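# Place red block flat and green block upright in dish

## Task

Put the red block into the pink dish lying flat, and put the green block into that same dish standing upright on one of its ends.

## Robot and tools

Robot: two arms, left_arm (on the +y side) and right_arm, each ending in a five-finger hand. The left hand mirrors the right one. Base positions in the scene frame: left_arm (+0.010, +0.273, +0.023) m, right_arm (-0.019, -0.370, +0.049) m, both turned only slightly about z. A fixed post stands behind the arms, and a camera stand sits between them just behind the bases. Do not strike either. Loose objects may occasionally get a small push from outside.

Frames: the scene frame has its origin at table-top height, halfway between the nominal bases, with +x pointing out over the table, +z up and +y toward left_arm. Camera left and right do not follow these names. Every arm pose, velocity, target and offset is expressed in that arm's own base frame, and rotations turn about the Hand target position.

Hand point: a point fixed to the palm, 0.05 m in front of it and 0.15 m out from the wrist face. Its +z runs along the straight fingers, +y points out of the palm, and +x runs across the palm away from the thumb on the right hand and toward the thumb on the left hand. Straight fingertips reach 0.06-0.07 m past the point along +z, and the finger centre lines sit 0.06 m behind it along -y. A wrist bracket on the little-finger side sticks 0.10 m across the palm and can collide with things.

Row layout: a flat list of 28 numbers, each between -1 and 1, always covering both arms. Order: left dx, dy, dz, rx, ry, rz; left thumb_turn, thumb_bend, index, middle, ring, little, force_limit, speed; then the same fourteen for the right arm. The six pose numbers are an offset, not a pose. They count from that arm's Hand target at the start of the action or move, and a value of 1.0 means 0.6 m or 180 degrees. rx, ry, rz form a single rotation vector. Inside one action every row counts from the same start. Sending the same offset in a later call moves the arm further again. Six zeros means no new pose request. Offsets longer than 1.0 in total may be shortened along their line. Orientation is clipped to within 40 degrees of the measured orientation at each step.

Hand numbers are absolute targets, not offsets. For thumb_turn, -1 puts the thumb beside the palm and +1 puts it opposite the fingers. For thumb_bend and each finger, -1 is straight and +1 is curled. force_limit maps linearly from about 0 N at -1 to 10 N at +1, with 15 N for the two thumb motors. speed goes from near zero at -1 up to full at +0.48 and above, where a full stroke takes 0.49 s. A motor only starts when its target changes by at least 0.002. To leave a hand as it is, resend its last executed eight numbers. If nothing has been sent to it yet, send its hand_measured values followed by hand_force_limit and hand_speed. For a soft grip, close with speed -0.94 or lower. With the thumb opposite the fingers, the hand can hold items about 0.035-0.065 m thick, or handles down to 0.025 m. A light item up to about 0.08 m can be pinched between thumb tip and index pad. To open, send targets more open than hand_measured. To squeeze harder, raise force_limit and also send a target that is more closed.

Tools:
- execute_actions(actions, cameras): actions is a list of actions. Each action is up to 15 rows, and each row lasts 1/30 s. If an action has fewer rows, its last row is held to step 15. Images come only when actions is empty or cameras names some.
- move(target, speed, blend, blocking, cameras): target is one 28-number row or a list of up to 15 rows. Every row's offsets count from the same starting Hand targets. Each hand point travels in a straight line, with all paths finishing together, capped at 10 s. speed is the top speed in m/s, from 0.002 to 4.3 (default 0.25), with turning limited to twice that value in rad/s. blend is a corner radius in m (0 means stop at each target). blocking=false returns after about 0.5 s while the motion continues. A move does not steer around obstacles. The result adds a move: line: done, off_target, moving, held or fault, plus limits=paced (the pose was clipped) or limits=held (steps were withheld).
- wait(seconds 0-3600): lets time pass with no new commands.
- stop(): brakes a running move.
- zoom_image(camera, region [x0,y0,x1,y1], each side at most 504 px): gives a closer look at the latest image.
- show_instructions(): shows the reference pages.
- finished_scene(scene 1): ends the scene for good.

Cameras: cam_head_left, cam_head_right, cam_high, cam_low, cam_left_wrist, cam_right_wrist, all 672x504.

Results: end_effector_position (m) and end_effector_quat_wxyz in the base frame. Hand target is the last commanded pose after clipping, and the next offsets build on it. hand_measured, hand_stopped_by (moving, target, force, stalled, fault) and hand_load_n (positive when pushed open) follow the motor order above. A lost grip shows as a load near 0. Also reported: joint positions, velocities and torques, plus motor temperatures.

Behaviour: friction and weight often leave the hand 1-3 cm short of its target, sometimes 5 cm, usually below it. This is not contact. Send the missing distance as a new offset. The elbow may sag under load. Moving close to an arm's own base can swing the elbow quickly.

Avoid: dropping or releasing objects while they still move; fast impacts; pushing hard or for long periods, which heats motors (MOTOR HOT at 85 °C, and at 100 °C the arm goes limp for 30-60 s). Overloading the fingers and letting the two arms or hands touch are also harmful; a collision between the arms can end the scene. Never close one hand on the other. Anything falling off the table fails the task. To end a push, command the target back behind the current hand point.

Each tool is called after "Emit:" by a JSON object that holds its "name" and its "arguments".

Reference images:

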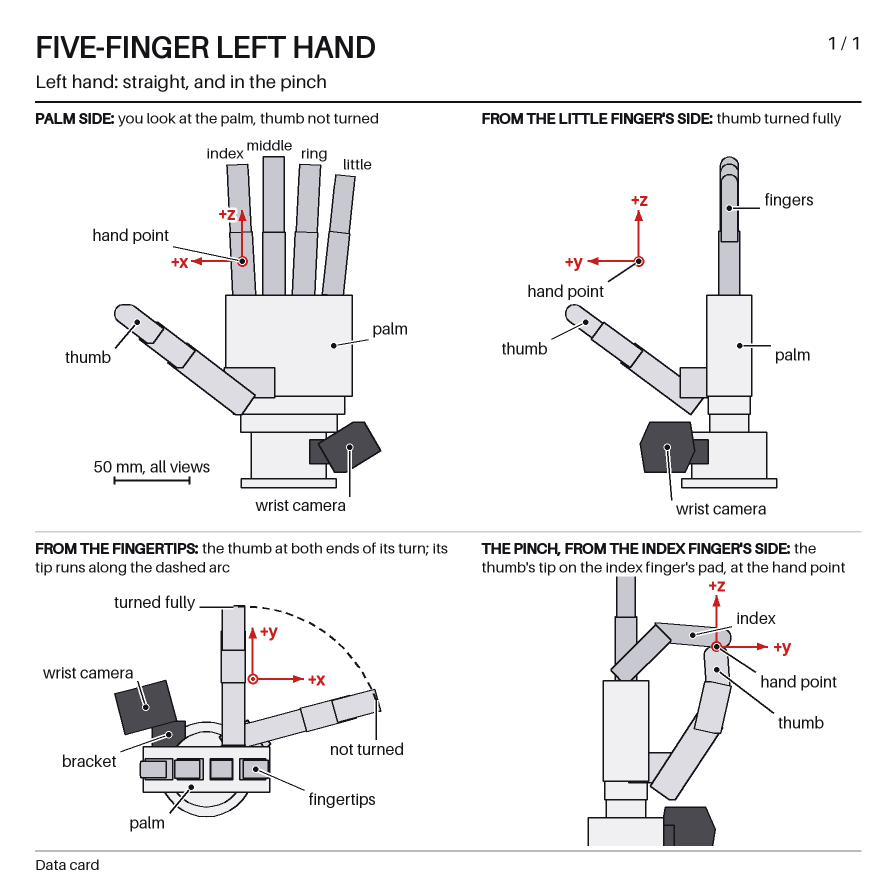

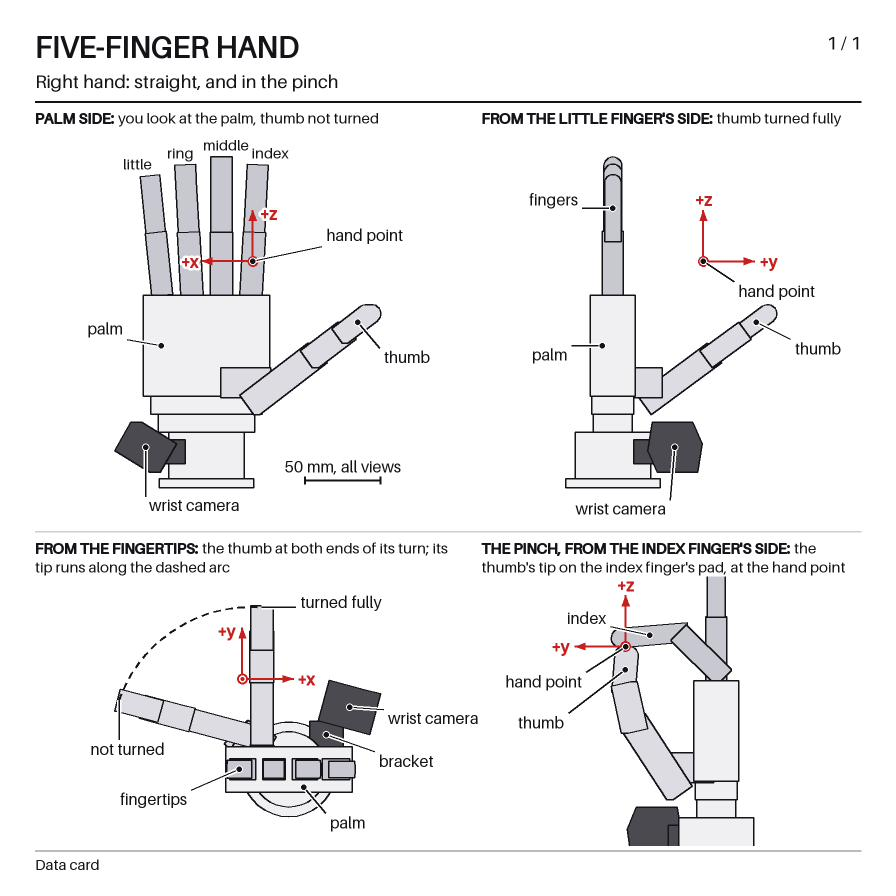

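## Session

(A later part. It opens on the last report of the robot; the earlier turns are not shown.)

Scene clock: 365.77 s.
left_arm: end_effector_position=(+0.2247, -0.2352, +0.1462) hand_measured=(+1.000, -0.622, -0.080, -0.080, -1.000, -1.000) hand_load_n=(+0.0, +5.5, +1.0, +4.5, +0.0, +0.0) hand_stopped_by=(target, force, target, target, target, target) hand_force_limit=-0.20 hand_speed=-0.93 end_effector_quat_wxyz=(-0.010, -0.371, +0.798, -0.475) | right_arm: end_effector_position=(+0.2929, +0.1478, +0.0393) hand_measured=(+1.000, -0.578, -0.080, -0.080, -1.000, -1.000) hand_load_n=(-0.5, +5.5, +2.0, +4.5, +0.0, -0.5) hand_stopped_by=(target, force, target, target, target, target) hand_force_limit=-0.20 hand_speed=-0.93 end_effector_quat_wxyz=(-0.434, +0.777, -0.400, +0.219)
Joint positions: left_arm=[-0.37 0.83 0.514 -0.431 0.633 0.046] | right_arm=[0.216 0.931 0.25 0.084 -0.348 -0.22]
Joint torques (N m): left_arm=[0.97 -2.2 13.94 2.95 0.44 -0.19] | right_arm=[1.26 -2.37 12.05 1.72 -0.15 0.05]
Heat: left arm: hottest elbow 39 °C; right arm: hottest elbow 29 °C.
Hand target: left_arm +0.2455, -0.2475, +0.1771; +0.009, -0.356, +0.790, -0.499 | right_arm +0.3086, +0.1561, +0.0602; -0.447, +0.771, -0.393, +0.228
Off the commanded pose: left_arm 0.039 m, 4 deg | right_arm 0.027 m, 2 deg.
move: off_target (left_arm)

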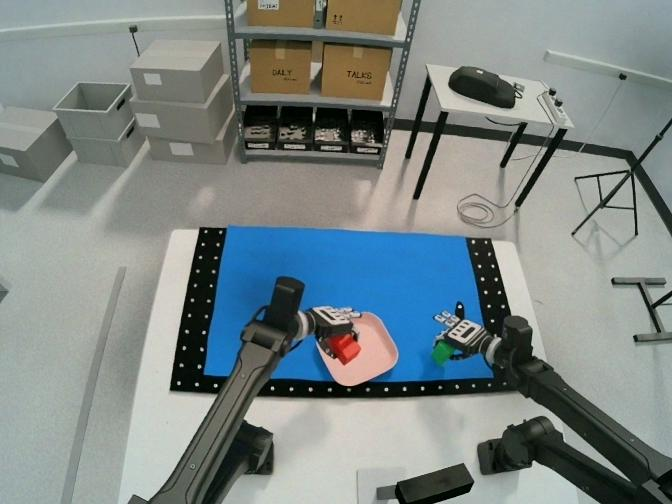

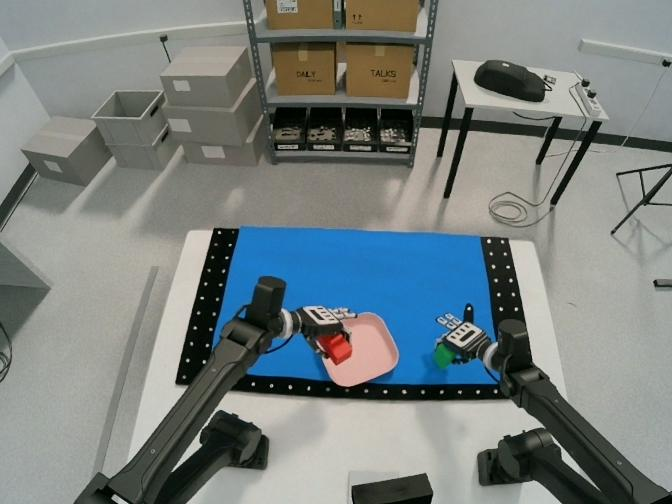

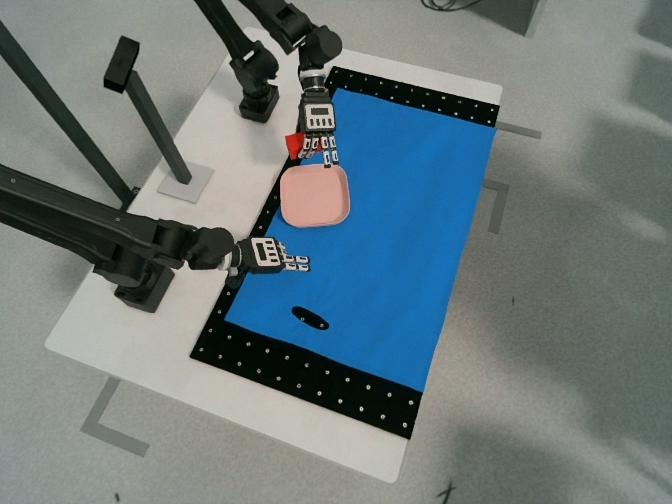

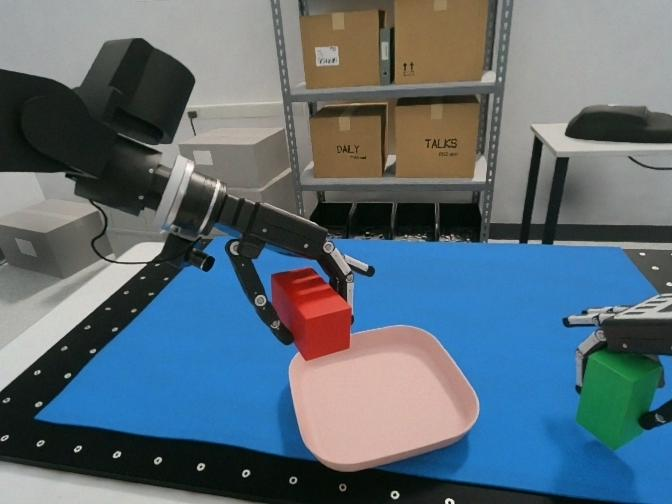

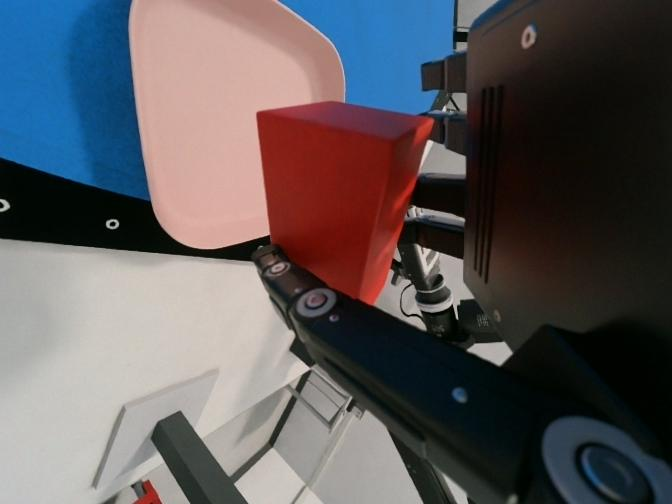

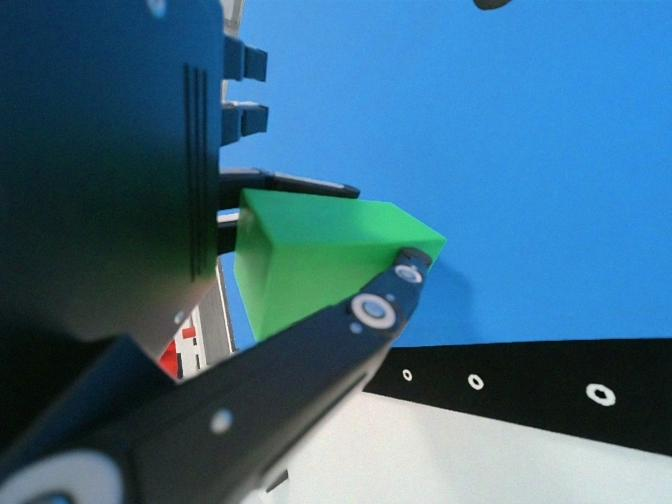

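Emit:
{"name": "zoom_image", "arguments": {"camera": "cam_low", "region": [220, 220, 500, 480]}}

Emit:
{"name": "zoom_image", "arguments": {"camera": "cam_head_left", "region": [280, 280, 420, 400]}}

Scaled by 1.800.

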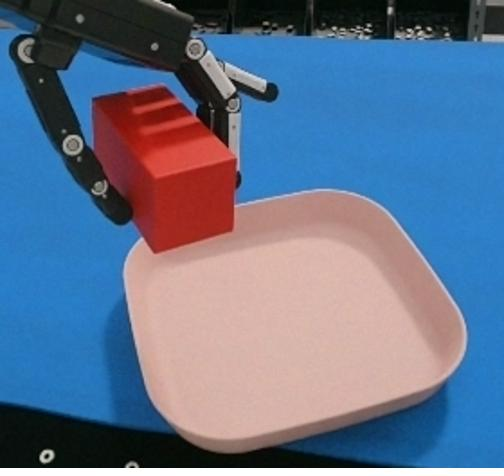

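Scaled by 3.600.

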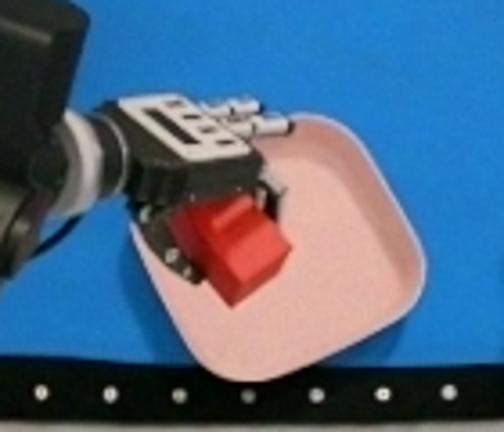

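Emit:
{"name": "move", "arguments": {"target": [[0.044,-0.046,-0.115,-0.0122,-0.0161,0,1,-0.35,-0.08,-0.08,-1,-1,-0.2,-0.93,0,0,0,0,0,0,1,-0.35,-0.08,-0.08,-1,-1,-0.2,-0.93]], "speed": 0.12, "cameras": ["cam_head_left","cam_high","cam_low","cam_left_wrist"]}}

Emit:
{"name": "zoom_image", "arguments": {"camera": "cam_low", "region": [220, 220, 500, 480]}}

Emit:
{"name": "zoom_image", "arguments": {"camera": "cam_head_left", "region": [280, 280, 420, 400]}}

Scene clock: 414.40 s.
left_arm: end_effector_position=(+0.2710, -0.2715, +0.1048) hand_measured=(+1.000, -0.622, -0.080, -0.080, -1.000, -1.000) hand_load_n=(+0.0, +6.0, +1.0, +4.5, +0.0, +0.0) hand_stopped_by=(target, force, target, target, target, target) hand_force_limit=-0.20 hand_speed=-0.93 end_effector_quat_wxyz=(+0.020, -0.346, +0.784, -0.516) | right_arm: end_effector_position=(+0.2929, +0.1478, +0.0393) hand_measured=(+1.000, -0.578, -0.080, -0.080, -1.000, -1.000) hand_load_n=(+0.0, +5.5, +2.0, +4.5, +0.0, +0.0) hand_stopped_by=(target, force, target, target, target, target) hand_force_limit=-0.20 hand_speed=-0.93 end_effector_quat_wxyz=(-0.434, +0.777, -0.400, +0.219)
Joint positions: left_arm=[-0.424 1.074 0.464 0.008 0.601 -0.007] | right_arm=[0.216 0.931 0.25 0.084 -0.348 -0.22]
Joint torques (N m): left_arm=[1.14 -4.95 7.98 3.1 0.27 -0.17] | right_arm=[1.32 -2.43 12.08 1.76 -0.15 0.06]
Motor temperatures (°C): left_arm=[28 30 51 25 30 26] | right_arm=[28 26 32 26 26 27]
Heat: left arm: hottest elbow 51 °C; right arm: hottest elbow 32 °C.
Hand target: left_arm +0.2719, -0.2750, +0.1080; +0.022, -0.343, +0.780, -0.523 | right_arm +0.3086, +0.1561, +0.0602; -0.447, +0.771, -0.393, +0.228
Off the commanded pose: left_arm 0.005 m, 1 deg | right_arm 0.027 m, 2 deg.
move: done

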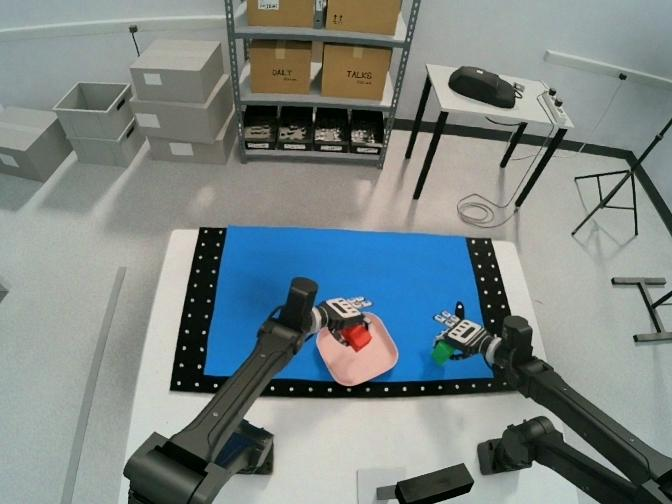

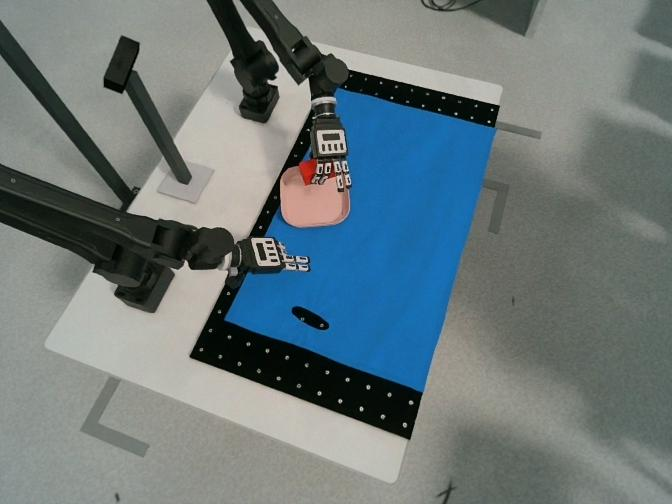

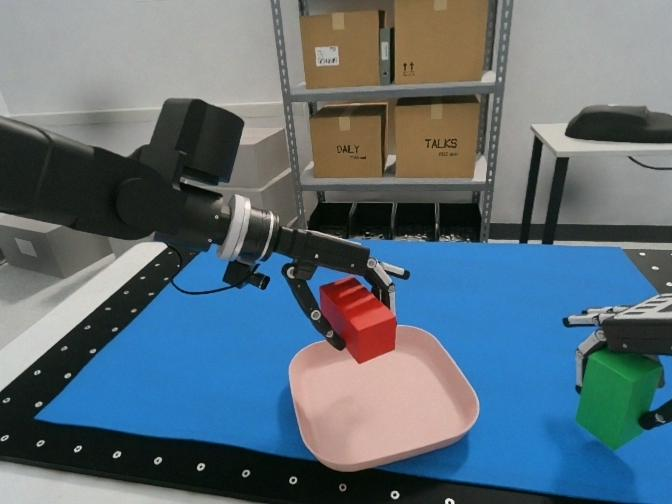

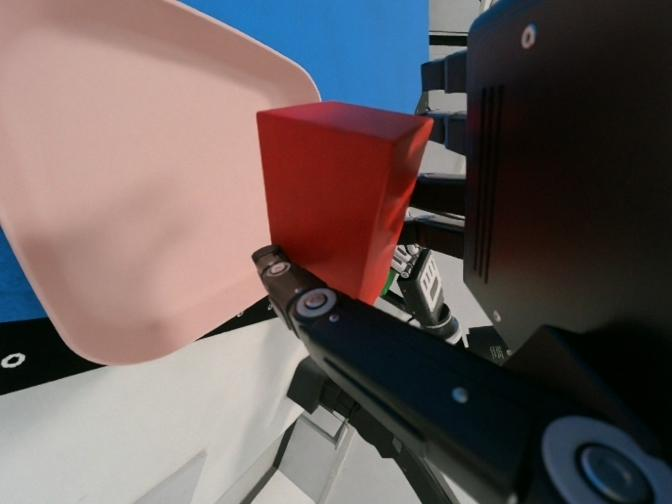

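Scaled by 1.800.

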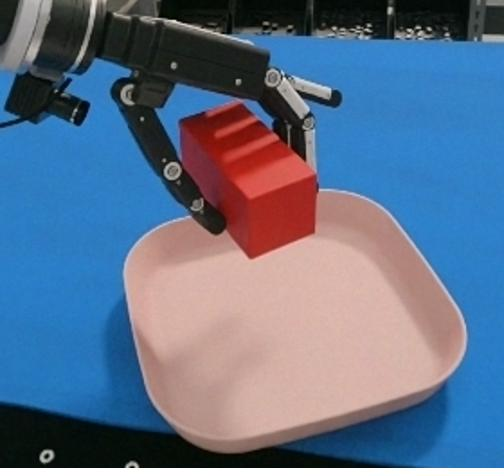

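Scaled by 3.600.

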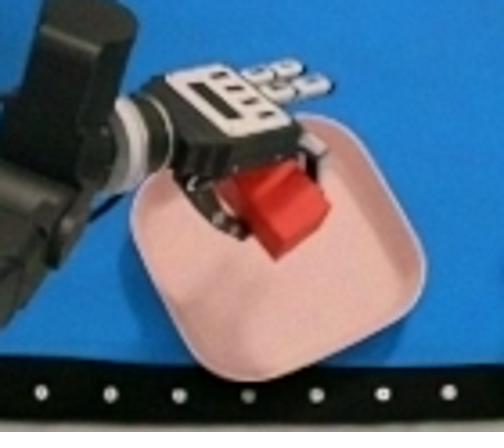

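Emit:
{"name": "move", "arguments": {"target": [[-0.0235,0.008,-0.08,0.0057,0.0164,0,1,-0.35,-0.08,-0.08,-1,-1,-0.2,-0.93,0,0,0,0,0,0,1,-0.35,-0.08,-0.08,-1,-1,-0.2,-0.93]], "speed": 0.1, "cameras": ["cam_head_left","cam_high","cam_low","cam_left_wrist"]}}

Emit:
{"name": "zoom_image", "arguments": {"camera": "cam_low", "region": [240, 240, 500, 480]}}

Emit:
{"name": "zoom_image", "arguments": {"camera": "cam_high", "region": [260, 100, 380, 240]}}

Scene clock: 439.47 s.
left_arm: end_effector_position=(+0.2573, -0.2669, +0.0581) hand_measured=(+1.000, -0.622, -0.080, -0.080, -1.000, -1.000) hand_load_n=(+0.0, +5.5, +1.0, +4.5, +0.0, +0.0) hand_stopped_by=(target, force, target, target, target, target) hand_force_limit=-0.20 hand_speed=-0.93 end_effector_quat_wxyz=(+0.004, -0.358, +0.788, -0.501) | right_arm: end_effector_position=(+0.2929, +0.1478, +0.0393) hand_measured=(+1.000, -0.578, -0.080, -0.080, -1.000, -1.000) hand_load_n=(-0.5, +5.5, +2.0, +4.5, +0.0, +0.0) hand_stopped_by=(target, force, target, target, target, target) hand_force_limit=-0.20 hand_speed=-0.93 end_effector_quat_wxyz=(-0.434, +0.777, -0.400, +0.219)
Joint positions: left_arm=[-0.427 1.173 0.389 0.136 0.601 -0.015] | right_arm=[0.216 0.931 0.25 0.084 -0.348 -0.22]
Joint torques (N m): left_arm=[1.08 -4.84 7.01 3.11 0.3 -0.23] | right_arm=[1.32 -2.78 12.05 1.81 -0.15 0.04]
Motor temperatures (°C): left_arm=[28 30 46 25 30 26] | right_arm=[28 26 33 26 26 27]
Heat: left arm: hottest elbow 46 °C; right arm: hottest elbow 33 °C.
Hand target: left_arm +0.2578, -0.2703, +0.0600; +0.005, -0.356, +0.785, -0.507 | right_arm +0.3086, +0.1561, +0.0602; -0.447, +0.771, -0.393, +0.228
Off the commanded pose: left_arm 0.004 m, 1 deg | right_arm 0.027 m, 2 deg.
move: done

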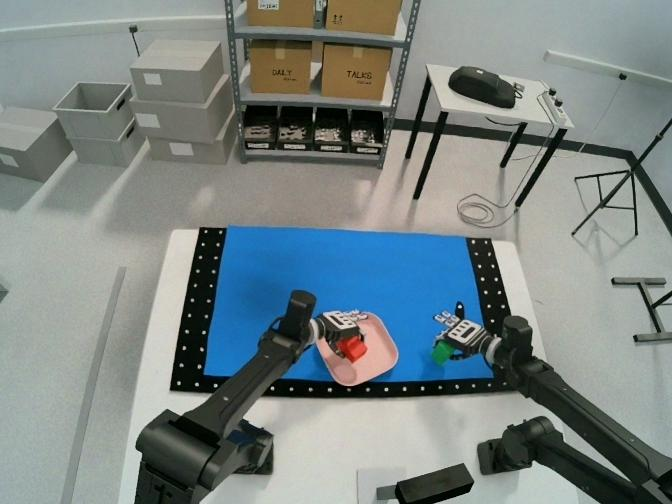

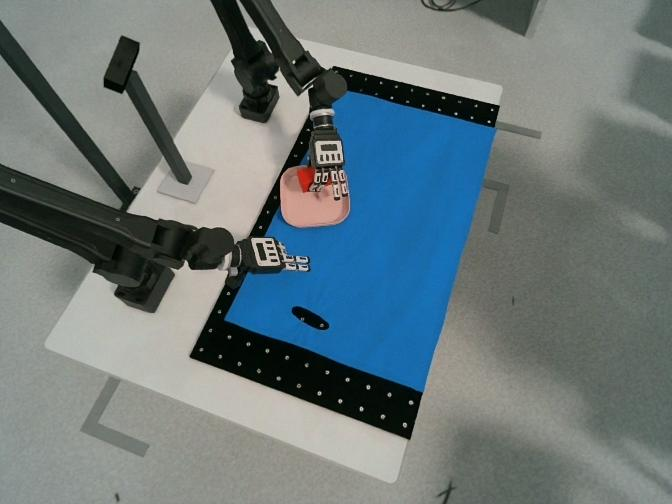

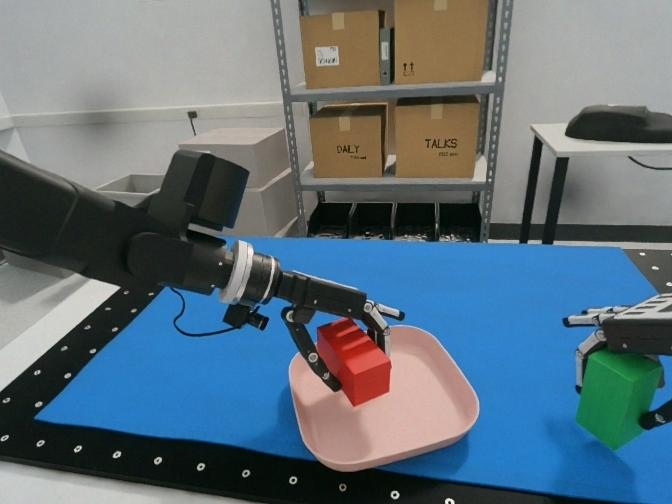

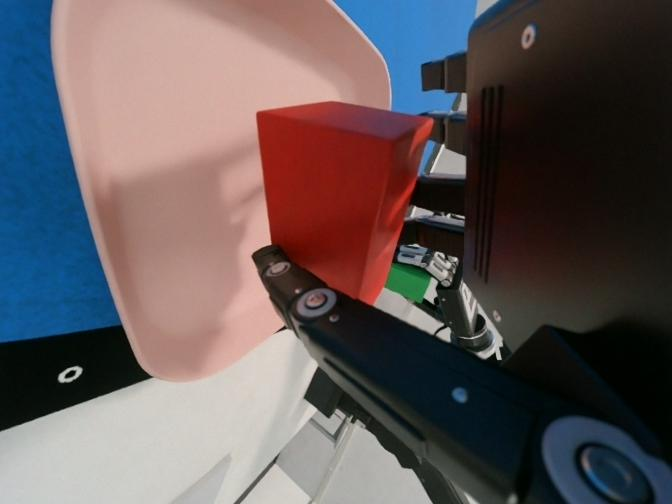

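Scaled by 1.938.

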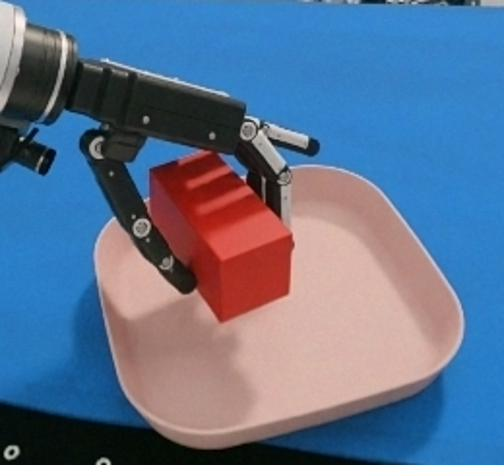

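Scaled by 3.600.

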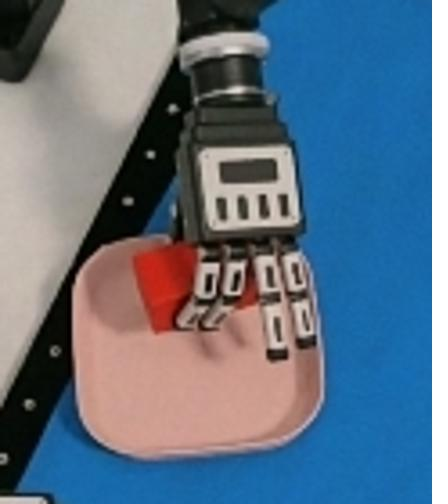

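Emit:
{"name": "move", "arguments": {"target": [[0,0,-0.038,0,0,0,1,-0.35,-0.08,-0.08,-1,-1,-0.2,-0.93,0,0,0,0,0,0,1,-0.35,-0.08,-0.08,-1,-1,-0.2,-0.93]], "speed": 0.06, "cameras": ["cam_low"]}}

Emit:
{"name": "zoom_image", "arguments": {"camera": "cam_low", "region": [240, 240, 500, 480]}}

Scene clock: 449.30 s.
left_arm: end_effector_position=(+0.2579, -0.2671, +0.0357) hand_measured=(+1.000, -0.622, -0.080, -0.080, -1.000, -1.000) hand_load_n=(+0.0, +5.5, +1.5, +4.0, +0.5, +0.0) hand_stopped_by=(target, force, target, target, target, target) hand_force_limit=-0.20 hand_speed=-0.93 end_effector_quat_wxyz=(+0.004, -0.358, +0.788, -0.501) | right_arm: end_effector_position=(+0.2929, +0.1478, +0.0393) hand_measured=(+1.000, -0.578, -0.080, -0.080, -1.000, -1.000) hand_load_n=(-0.5, +6.0, +2.0, +4.0, +0.0, +0.0) hand_stopped_by=(target, force, target, target, target, target) hand_force_limit=-0.20 hand_speed=-0.93 end_effector_quat_wxyz=(-0.434, +0.777, -0.400, +0.219)
Joint positions: left_arm=[-0.427 1.257 0.363 0.248 0.6 -0.015] | right_arm=[0.216 0.931 0.25 0.084 -0.348 -0.22]
Joint torques (N m): left_arm=[1.61 -5.54 6.16 3.11 0.3 -0.19] | right_arm=[1.26 -2.9 12.04 1.74 -0.15 0.04]
Heat: left arm: hottest elbow 45 °C; right arm: hottest elbow 33 °C.
Hand target: left_arm +0.2578, -0.2702, +0.0372; +0.005, -0.356, +0.785, -0.507 | right_arm +0.3086, +0.1561, +0.0602; -0.447, +0.771, -0.393, +0.228
Off the commanded pose: left_arm 0.004 m, 1 deg | right_arm 0.027 m, 2 deg.
move: done

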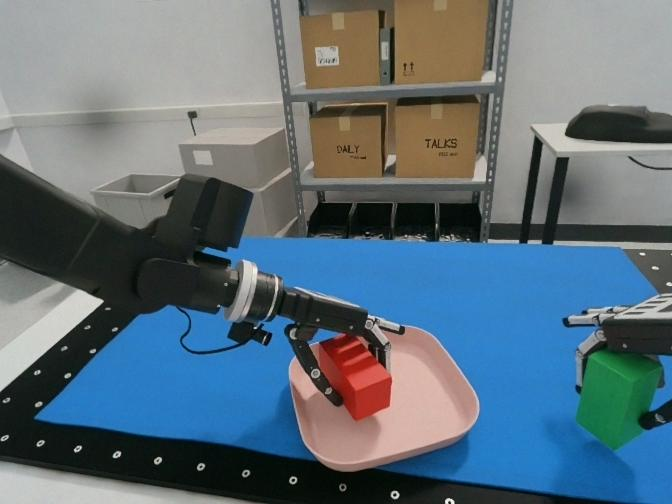

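Scaled by 1.938.

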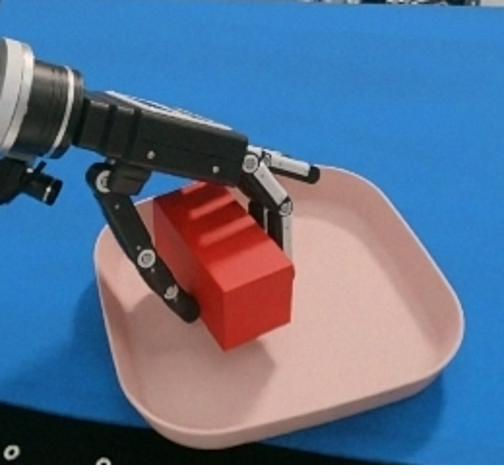

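Emit:
{"name": "move", "arguments": {"target": [[0,0,-0.0167,0,0,0,1,-0.35,-0.08,-0.08,-1,-1,-0.2,-0.93,0,0,0,0,0,0,1,-0.35,-0.08,-0.08,-1,-1,-0.2,-0.93]], "speed": 0.04, "cameras": ["cam_low","cam_high"]}}

Emit:
{"name": "zoom_image", "arguments": {"camera": "cam_low", "region": [270, 310, 430, 470]}}

Scene clock: 458.70 s.
left_arm: end_effector_position=(+0.2584, -0.2673, +0.0264) hand_measured=(+1.000, -0.622, -0.080, -0.080, -1.000, -1.000) hand_load_n=(+0.0, +5.5, +1.5, +4.5, +0.0, +0.0) hand_stopped_by=(target, force, target, target, target, target) hand_force_limit=-0.20 hand_speed=-0.93 end_effector_quat_wxyz=(+0.005, -0.357, +0.787, -0.502) | right_arm: end_effector_position=(+0.2929, +0.1478, +0.0393) hand_measured=(+1.000, -0.578, -0.080, -0.080, -1.000, -1.000) hand_load_n=(-0.5, +5.5, +2.5, +4.0, +0.0, +0.0) hand_stopped_by=(target, force, target, target, target, target) hand_force_limit=-0.20 hand_speed=-0.93 end_effector_quat_wxyz=(-0.434, +0.777, -0.400, +0.219)
Joint positions: left_arm=[-0.427 1.296 0.353 0.299 0.6 -0.015] | right_arm=[0.216 0.931 0.25 0.084 -0.348 -0.22]
Joint torques (N m): left_arm=[0.97 -5.3 5.79 3.07 0.29 -0.21] | right_arm=[1.49 -2.73 12.04 1.74 -0.15 0.05]
Heat: left arm: hottest elbow 44 °C; right arm: hottest elbow 34 °C.
Hand target: left_arm +0.2578, -0.2703, +0.0272; +0.005, -0.356, +0.785, -0.507 | right_arm +0.3086, +0.1561, +0.0602; -0.447, +0.771, -0.393, +0.228
Off the commanded pose: left_arm 0.003 m, 1 deg | right_arm 0.027 m, 2 deg.
move: done
Images, in order (width x height): cam_high 672x504, cam_low 672x504.

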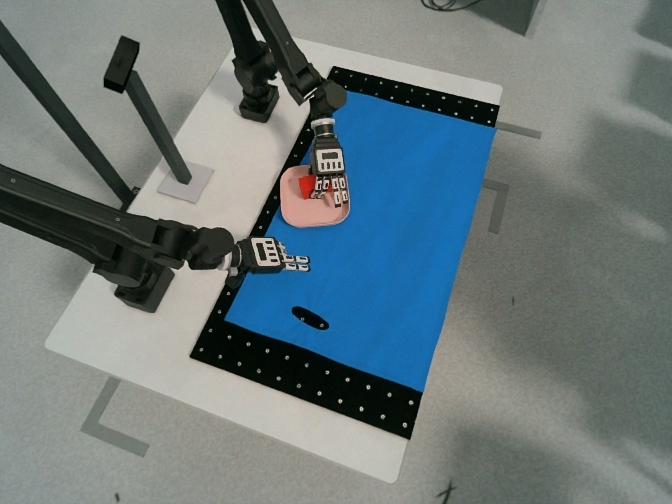

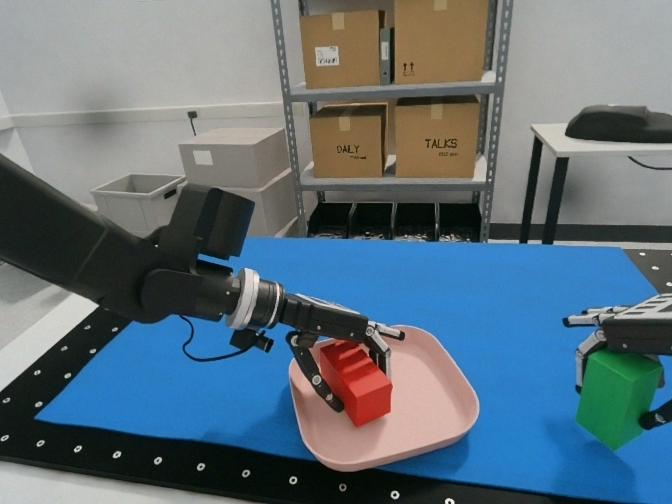

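Scaled by 3.150.

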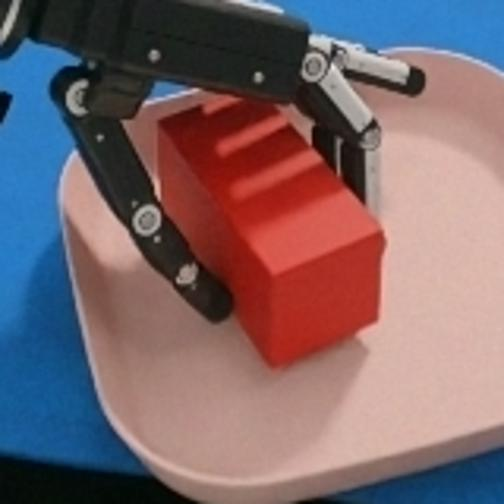

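Emit:
{"name": "move", "arguments": {"target": [[0,0,-0.01,0,0,0,1,-0.35,-0.08,-0.08,-1,-1,-0.2,-0.93,0,0,0,0,0,0,1,-0.35,-0.08,-0.08,-1,-1,-0.2,-0.93]], "speed": 0.03, "cameras": ["cam_low"]}}

Emit:
{"name": "zoom_image", "arguments": {"camera": "cam_low", "region": [270, 310, 430, 470]}}

Scene clock: 464.63 s.
left_arm: end_effector_position=(+0.2610, -0.2685, +0.0226) hand_measured=(+1.000, -0.622, -0.080, -0.080, -1.000, -1.000) hand_load_n=(+0.0, +6.0, +1.5, +4.5, +0.0, +0.0) hand_stopped_by=(target, force, target, target, target, target) hand_force_limit=-0.20 hand_speed=-0.93 end_effector_quat_wxyz=(+0.007, -0.356, +0.787, -0.504) | right_arm: end_effector_position=(+0.2929, +0.1478, +0.0393) hand_measured=(+1.000, -0.578, -0.080, -0.080, -1.000, -1.000) hand_load_n=(-0.5, +5.5, +2.0, +4.5, +0.0, -0.5) hand_stopped_by=(target, force, target, target, target, target) hand_force_limit=-0.20 hand_speed=-0.93 end_effector_quat_wxyz=(-0.434, +0.777, -0.400, +0.219)
Joint positions: left_arm=[-0.427 1.321 0.353 0.33 0.6 -0.015] | right_arm=[0.216 0.931 0.25 0.084 -0.348 -0.22]
Joint torques (N m): left_arm=[0.44 -5.3 5.08 3.14 0.3 -0.23] | right_arm=[1.55 -2.73 12.04 1.74 -0.15 0.05]
Heat: left arm: hottest elbow 43 °C; right arm: hottest elbow 34 °C.
Hand target: left_arm +0.2578, -0.2702, +0.0212; +0.005, -0.356, +0.785, -0.507 | right_arm +0.3086, +0.1561, +0.0602; -0.447, +0.771, -0.393, +0.228
Off the commanded pose: left_arm 0.004 m, 0 deg | right_arm 0.027 m, 2 deg.
move: done

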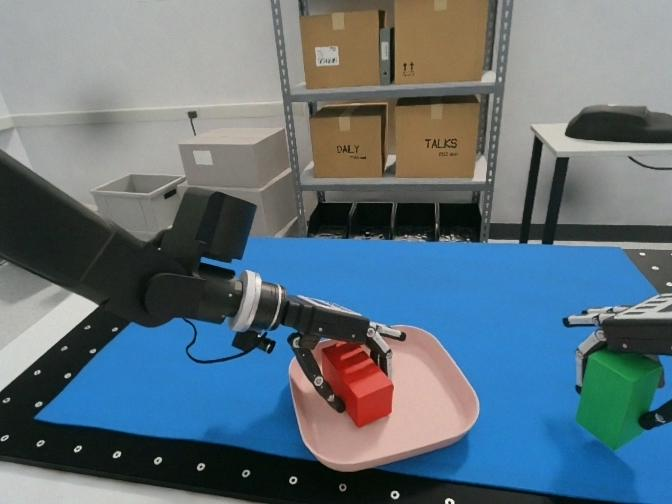

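Scaled by 3.150.

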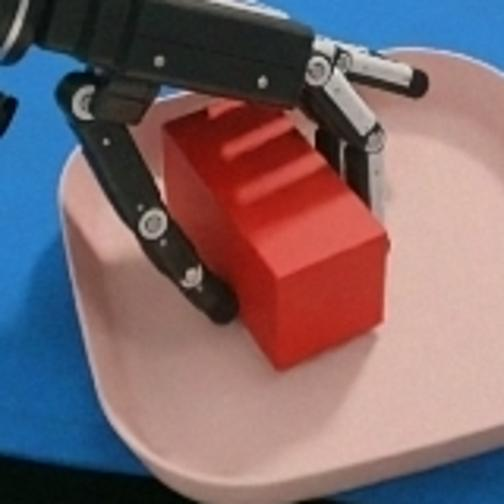

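Emit:
{"name": "move", "arguments": {"target": [0,0,-0.006,0,0,0,1,-0.35,-0.08,-0.08,-1,-1,-0.2,-0.93,0,0,0,0,0,0,1,-0.35,-0.08,-0.08,-1,-1,-0.2,-0.93], "speed": 0.03, "cameras": ["cam_low","cam_high"]}}

Scene clock: 481.13 s.
left_arm: end_effector_position=(+0.2617, -0.2690, +0.0214) hand_measured=(+1.000, -0.622, -0.080, -0.080, -1.000, -1.000) hand_load_n=(+0.0, +6.0, +1.5, +4.0, +0.0, +0.0) hand_stopped_by=(target, force, target, target, target, target) hand_force_limit=-0.20 hand_speed=-0.93 end_effector_quat_wxyz=(+0.008, -0.355, +0.785, -0.507) | right_arm: end_effector_position=(+0.2929, +0.1478, +0.0393) hand_measured=(+1.000, -0.578, -0.080, -0.080, -1.000, -1.000) hand_load_n=(-0.5, +5.5, +1.5, +4.5, +0.0, +0.0) hand_stopped_by=(target, force, target, target, target, target) hand_force_limit=-0.20 hand_speed=-0.93 end_effector_quat_wxyz=(-0.434, +0.777, -0.400, +0.219)
Joint positions: left_arm=[-0.427 1.33 0.348 0.353 0.6 -0.019] | right_arm=[0.216 0.931 0.25 0.084 -0.348 -0.22]
Joint torques (N m): left_arm=[1.26 -5.19 5.16 2.81 0.25 -0.16] | right_arm=[1.38 -2.9 12.1 1.74 -0.15 0.06]
Motor temperatures (°C): left_arm=[28 30 41 25 30 26] | right_arm=[28 26 34 26 26 27]
Heat: left arm: hottest elbow 41 °C; right arm: hottest elbow 34 °C.
Hand target: left_arm +0.2578, -0.2702, +0.0176; +0.005, -0.356, +0.785, -0.507 | right_arm +0.3086, +0.1561, +0.0602; -0.447, +0.771, -0.393, +0.228
Off the commanded pose: left_arm 0.006 m, 0 deg | right_arm 0.027 m, 2 deg.
move: done
Images, in order (width x height): cam_high 672x504, cam_low 672x504.

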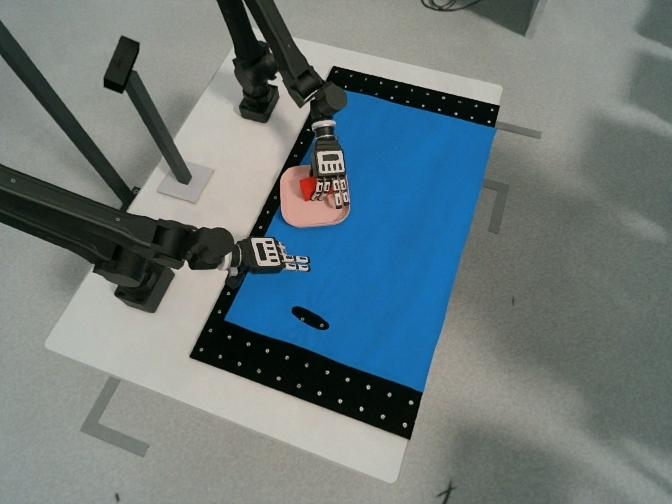

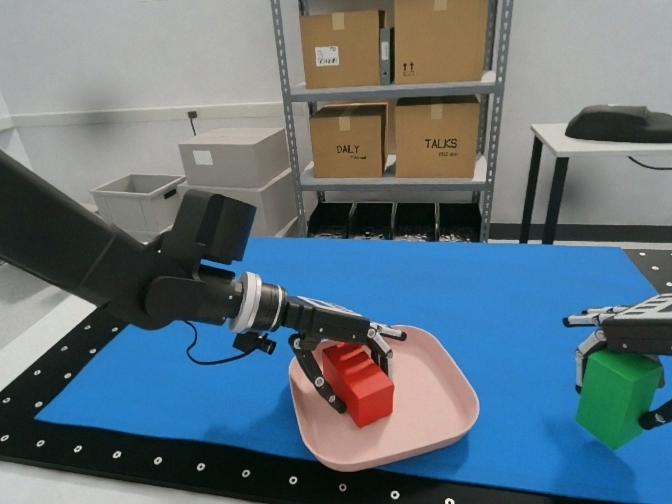

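Emit:
{"name": "zoom_image", "arguments": {"camera": "cam_low", "region": [270, 310, 430, 470]}}

Scaled by 3.150.

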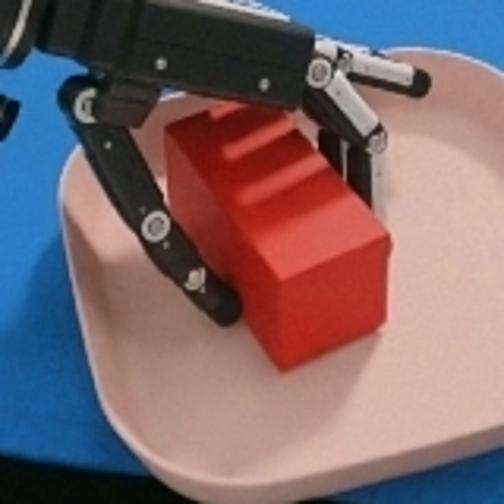

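Emit:
{"name": "move", "arguments": {"target": [0,0,0,0,0,0,1,-0.75,-0.25,-0.25,-1,-1,-0.2,-0.9,0,0,0,0,0,0,1,-0.35,-0.08,-0.08,-1,-1,-0.2,-0.93], "speed": 0.03, "cameras": ["cam_low"]}}

Emit:
{"name": "zoom_image", "arguments": {"camera": "cam_low", "region": [270, 310, 430, 470]}}

Scene clock: 488.37 s.
left_arm: end_effector_position=(+0.2617, -0.2691, +0.0212) hand_measured=(+1.000, -0.750, -0.250, -0.250, -1.000, -1.000) hand_load_n=(+0.0, +0.0, +0.0, +0.0, +0.0, +0.0) hand_stopped_by=(target, target, target, target, target, target) hand_force_limit=-0.20 hand_speed=-0.90 end_effector_quat_wxyz=(+0.008, -0.356, +0.785, -0.507) | right_arm: end_effector_position=(+0.2929, +0.1478, +0.0393) hand_measured=(+1.000, -0.578, -0.080, -0.080, -1.000, -1.000) hand_load_n=(-0.5, +5.5, +2.0, +4.0, +0.0, +0.0) hand_stopped_by=(target, force, target, target, target, target) hand_force_limit=-0.20 hand_speed=-0.93 end_effector_quat_wxyz=(-0.434, +0.777, -0.400, +0.219)
Joint positions: left_arm=[-0.427 1.331 0.348 0.354 0.6 -0.019] | right_arm=[0.216 0.931 0.25 0.084 -0.348 -0.22]
Joint torques (N m): left_arm=[0.67 -4.89 5.16 2.93 0.29 -0.17] | right_arm=[1.38 -2.78 12.07 1.72 -0.14 0.05]
Heat: left arm: hottest elbow 41 °C; right arm: hottest elbow 34 °C.
Hand target: left_arm +0.2578, -0.2702, +0.0175; +0.005, -0.356, +0.785, -0.507 | right_arm +0.3086, +0.1561, +0.0602; -0.447, +0.771, -0.393, +0.228
Off the commanded pose: left_arm 0.005 m, 0 deg | right_arm 0.027 m, 2 deg.
move: done

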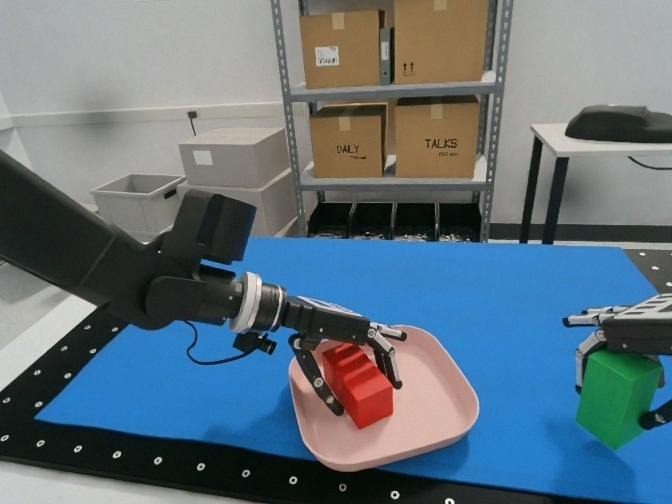

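Scaled by 3.150.

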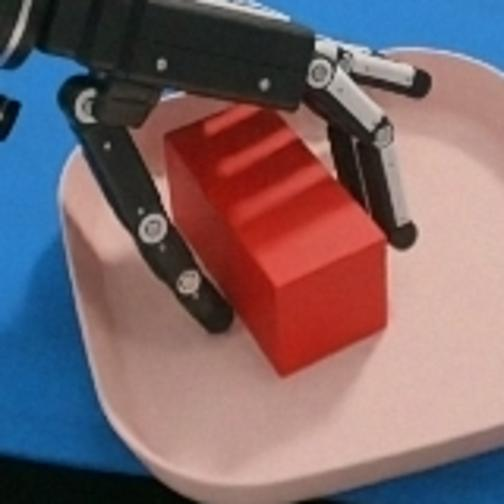

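Emit:
{"name": "move", "arguments": {"target": [[0,0,0,0,0,0,1,-0.95,-0.45,-0.45,-1,-1,-0.2,-0.8,0,0,0,0,0,0,1,-0.35,-0.08,-0.08,-1,-1,-0.2,-0.93],[0.025,0.016,0.078,0,0,0,1,-0.95,-0.45,-0.45,-1,-1,-0.2,-0.8,0,0,0,0,0,0,1,-0.35,-0.08,-0.08,-1,-1,-0.2,-0.93],[0.075,0.049,0.235,0,0,0,1,-0.95,-0.45,-0.45,-1,-1,-0.2,-0.8,0,0,0,0,0,0,1,-0.35,-0.08,-0.08,-1,-1,-0.2,-0.93]], "speed": [0.03,0.04,0.1], "blend": [0,0.02,0], "cameras": ["cam_low","cam_high"]}}

Emit:
{"name": "zoom_image", "arguments": {"camera": "cam_low", "region": [270, 310, 490, 475]}}

Scene clock: 501.93 s.
left_arm: end_effector_position=(+0.2829, -0.2372, +0.1311) hand_measured=(+1.000, -0.950, -0.450, -0.450, -1.000, -1.000) hand_load_n=(+0.0, +0.0, +0.0, +0.0, +0.0, +0.0) hand_stopped_by=(target, target, target, target, target, target) hand_force_limit=-0.20 hand_speed=-0.80 end_effector_quat_wxyz=(-0.015, -0.372, +0.788, -0.490) | right_arm: end_effector_position=(+0.2929, +0.1478, +0.0393) hand_measured=(+1.000, -0.578, -0.080, -0.080, -1.000, -1.000) hand_load_n=(-0.5, +5.5, +2.0, +4.0, +0.0, +0.0) hand_stopped_by=(target, force, target, target, target, target) hand_force_limit=-0.20 hand_speed=-0.93 end_effector_quat_wxyz=(-0.434, +0.777, -0.400, +0.219)
Joint positions: left_arm=[-0.288 1.057 0.576 -0.277 0.714 0.083] | right_arm=[0.216 0.931 0.25 0.084 -0.348 -0.22]
Joint torques (N m): left_arm=[2.02 -5.77 13.05 1.46 0.67 -0.01] | right_arm=[1.14 -2.96 12.1 1.72 -0.14 0.06]
Heat: left arm: hottest elbow 41 °C; right arm: hottest elbow 35 °C.
Hand target: left_arm +0.3028, -0.2408, +0.1586; +0.005, -0.356, +0.785, -0.507 | right_arm +0.3086, +0.1561, +0.0602; -0.447, +0.771, -0.393, +0.228
Off the commanded pose: left_arm 0.034 m, 4 deg | right_arm 0.027 m, 2 deg.
move: off_target (left_arm)
Images, in order (width x height): cam_high 672x504, cam_low 672x504.

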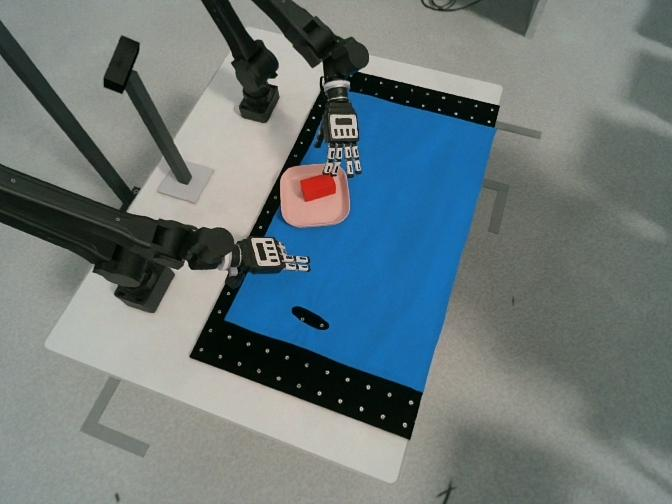

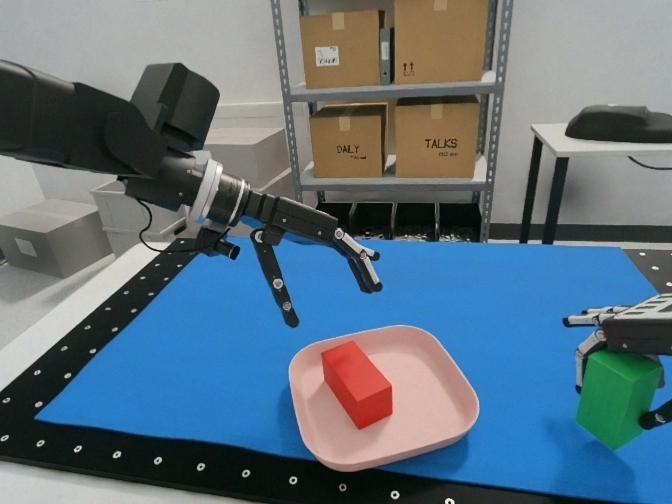

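Scaled by 2.291.

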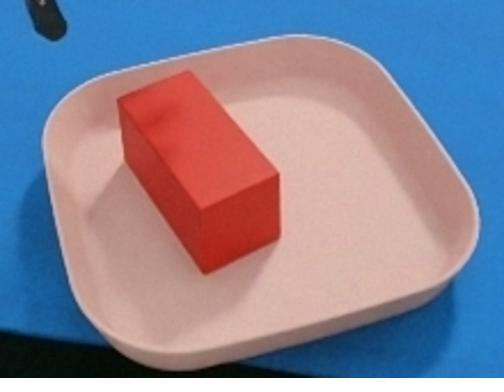

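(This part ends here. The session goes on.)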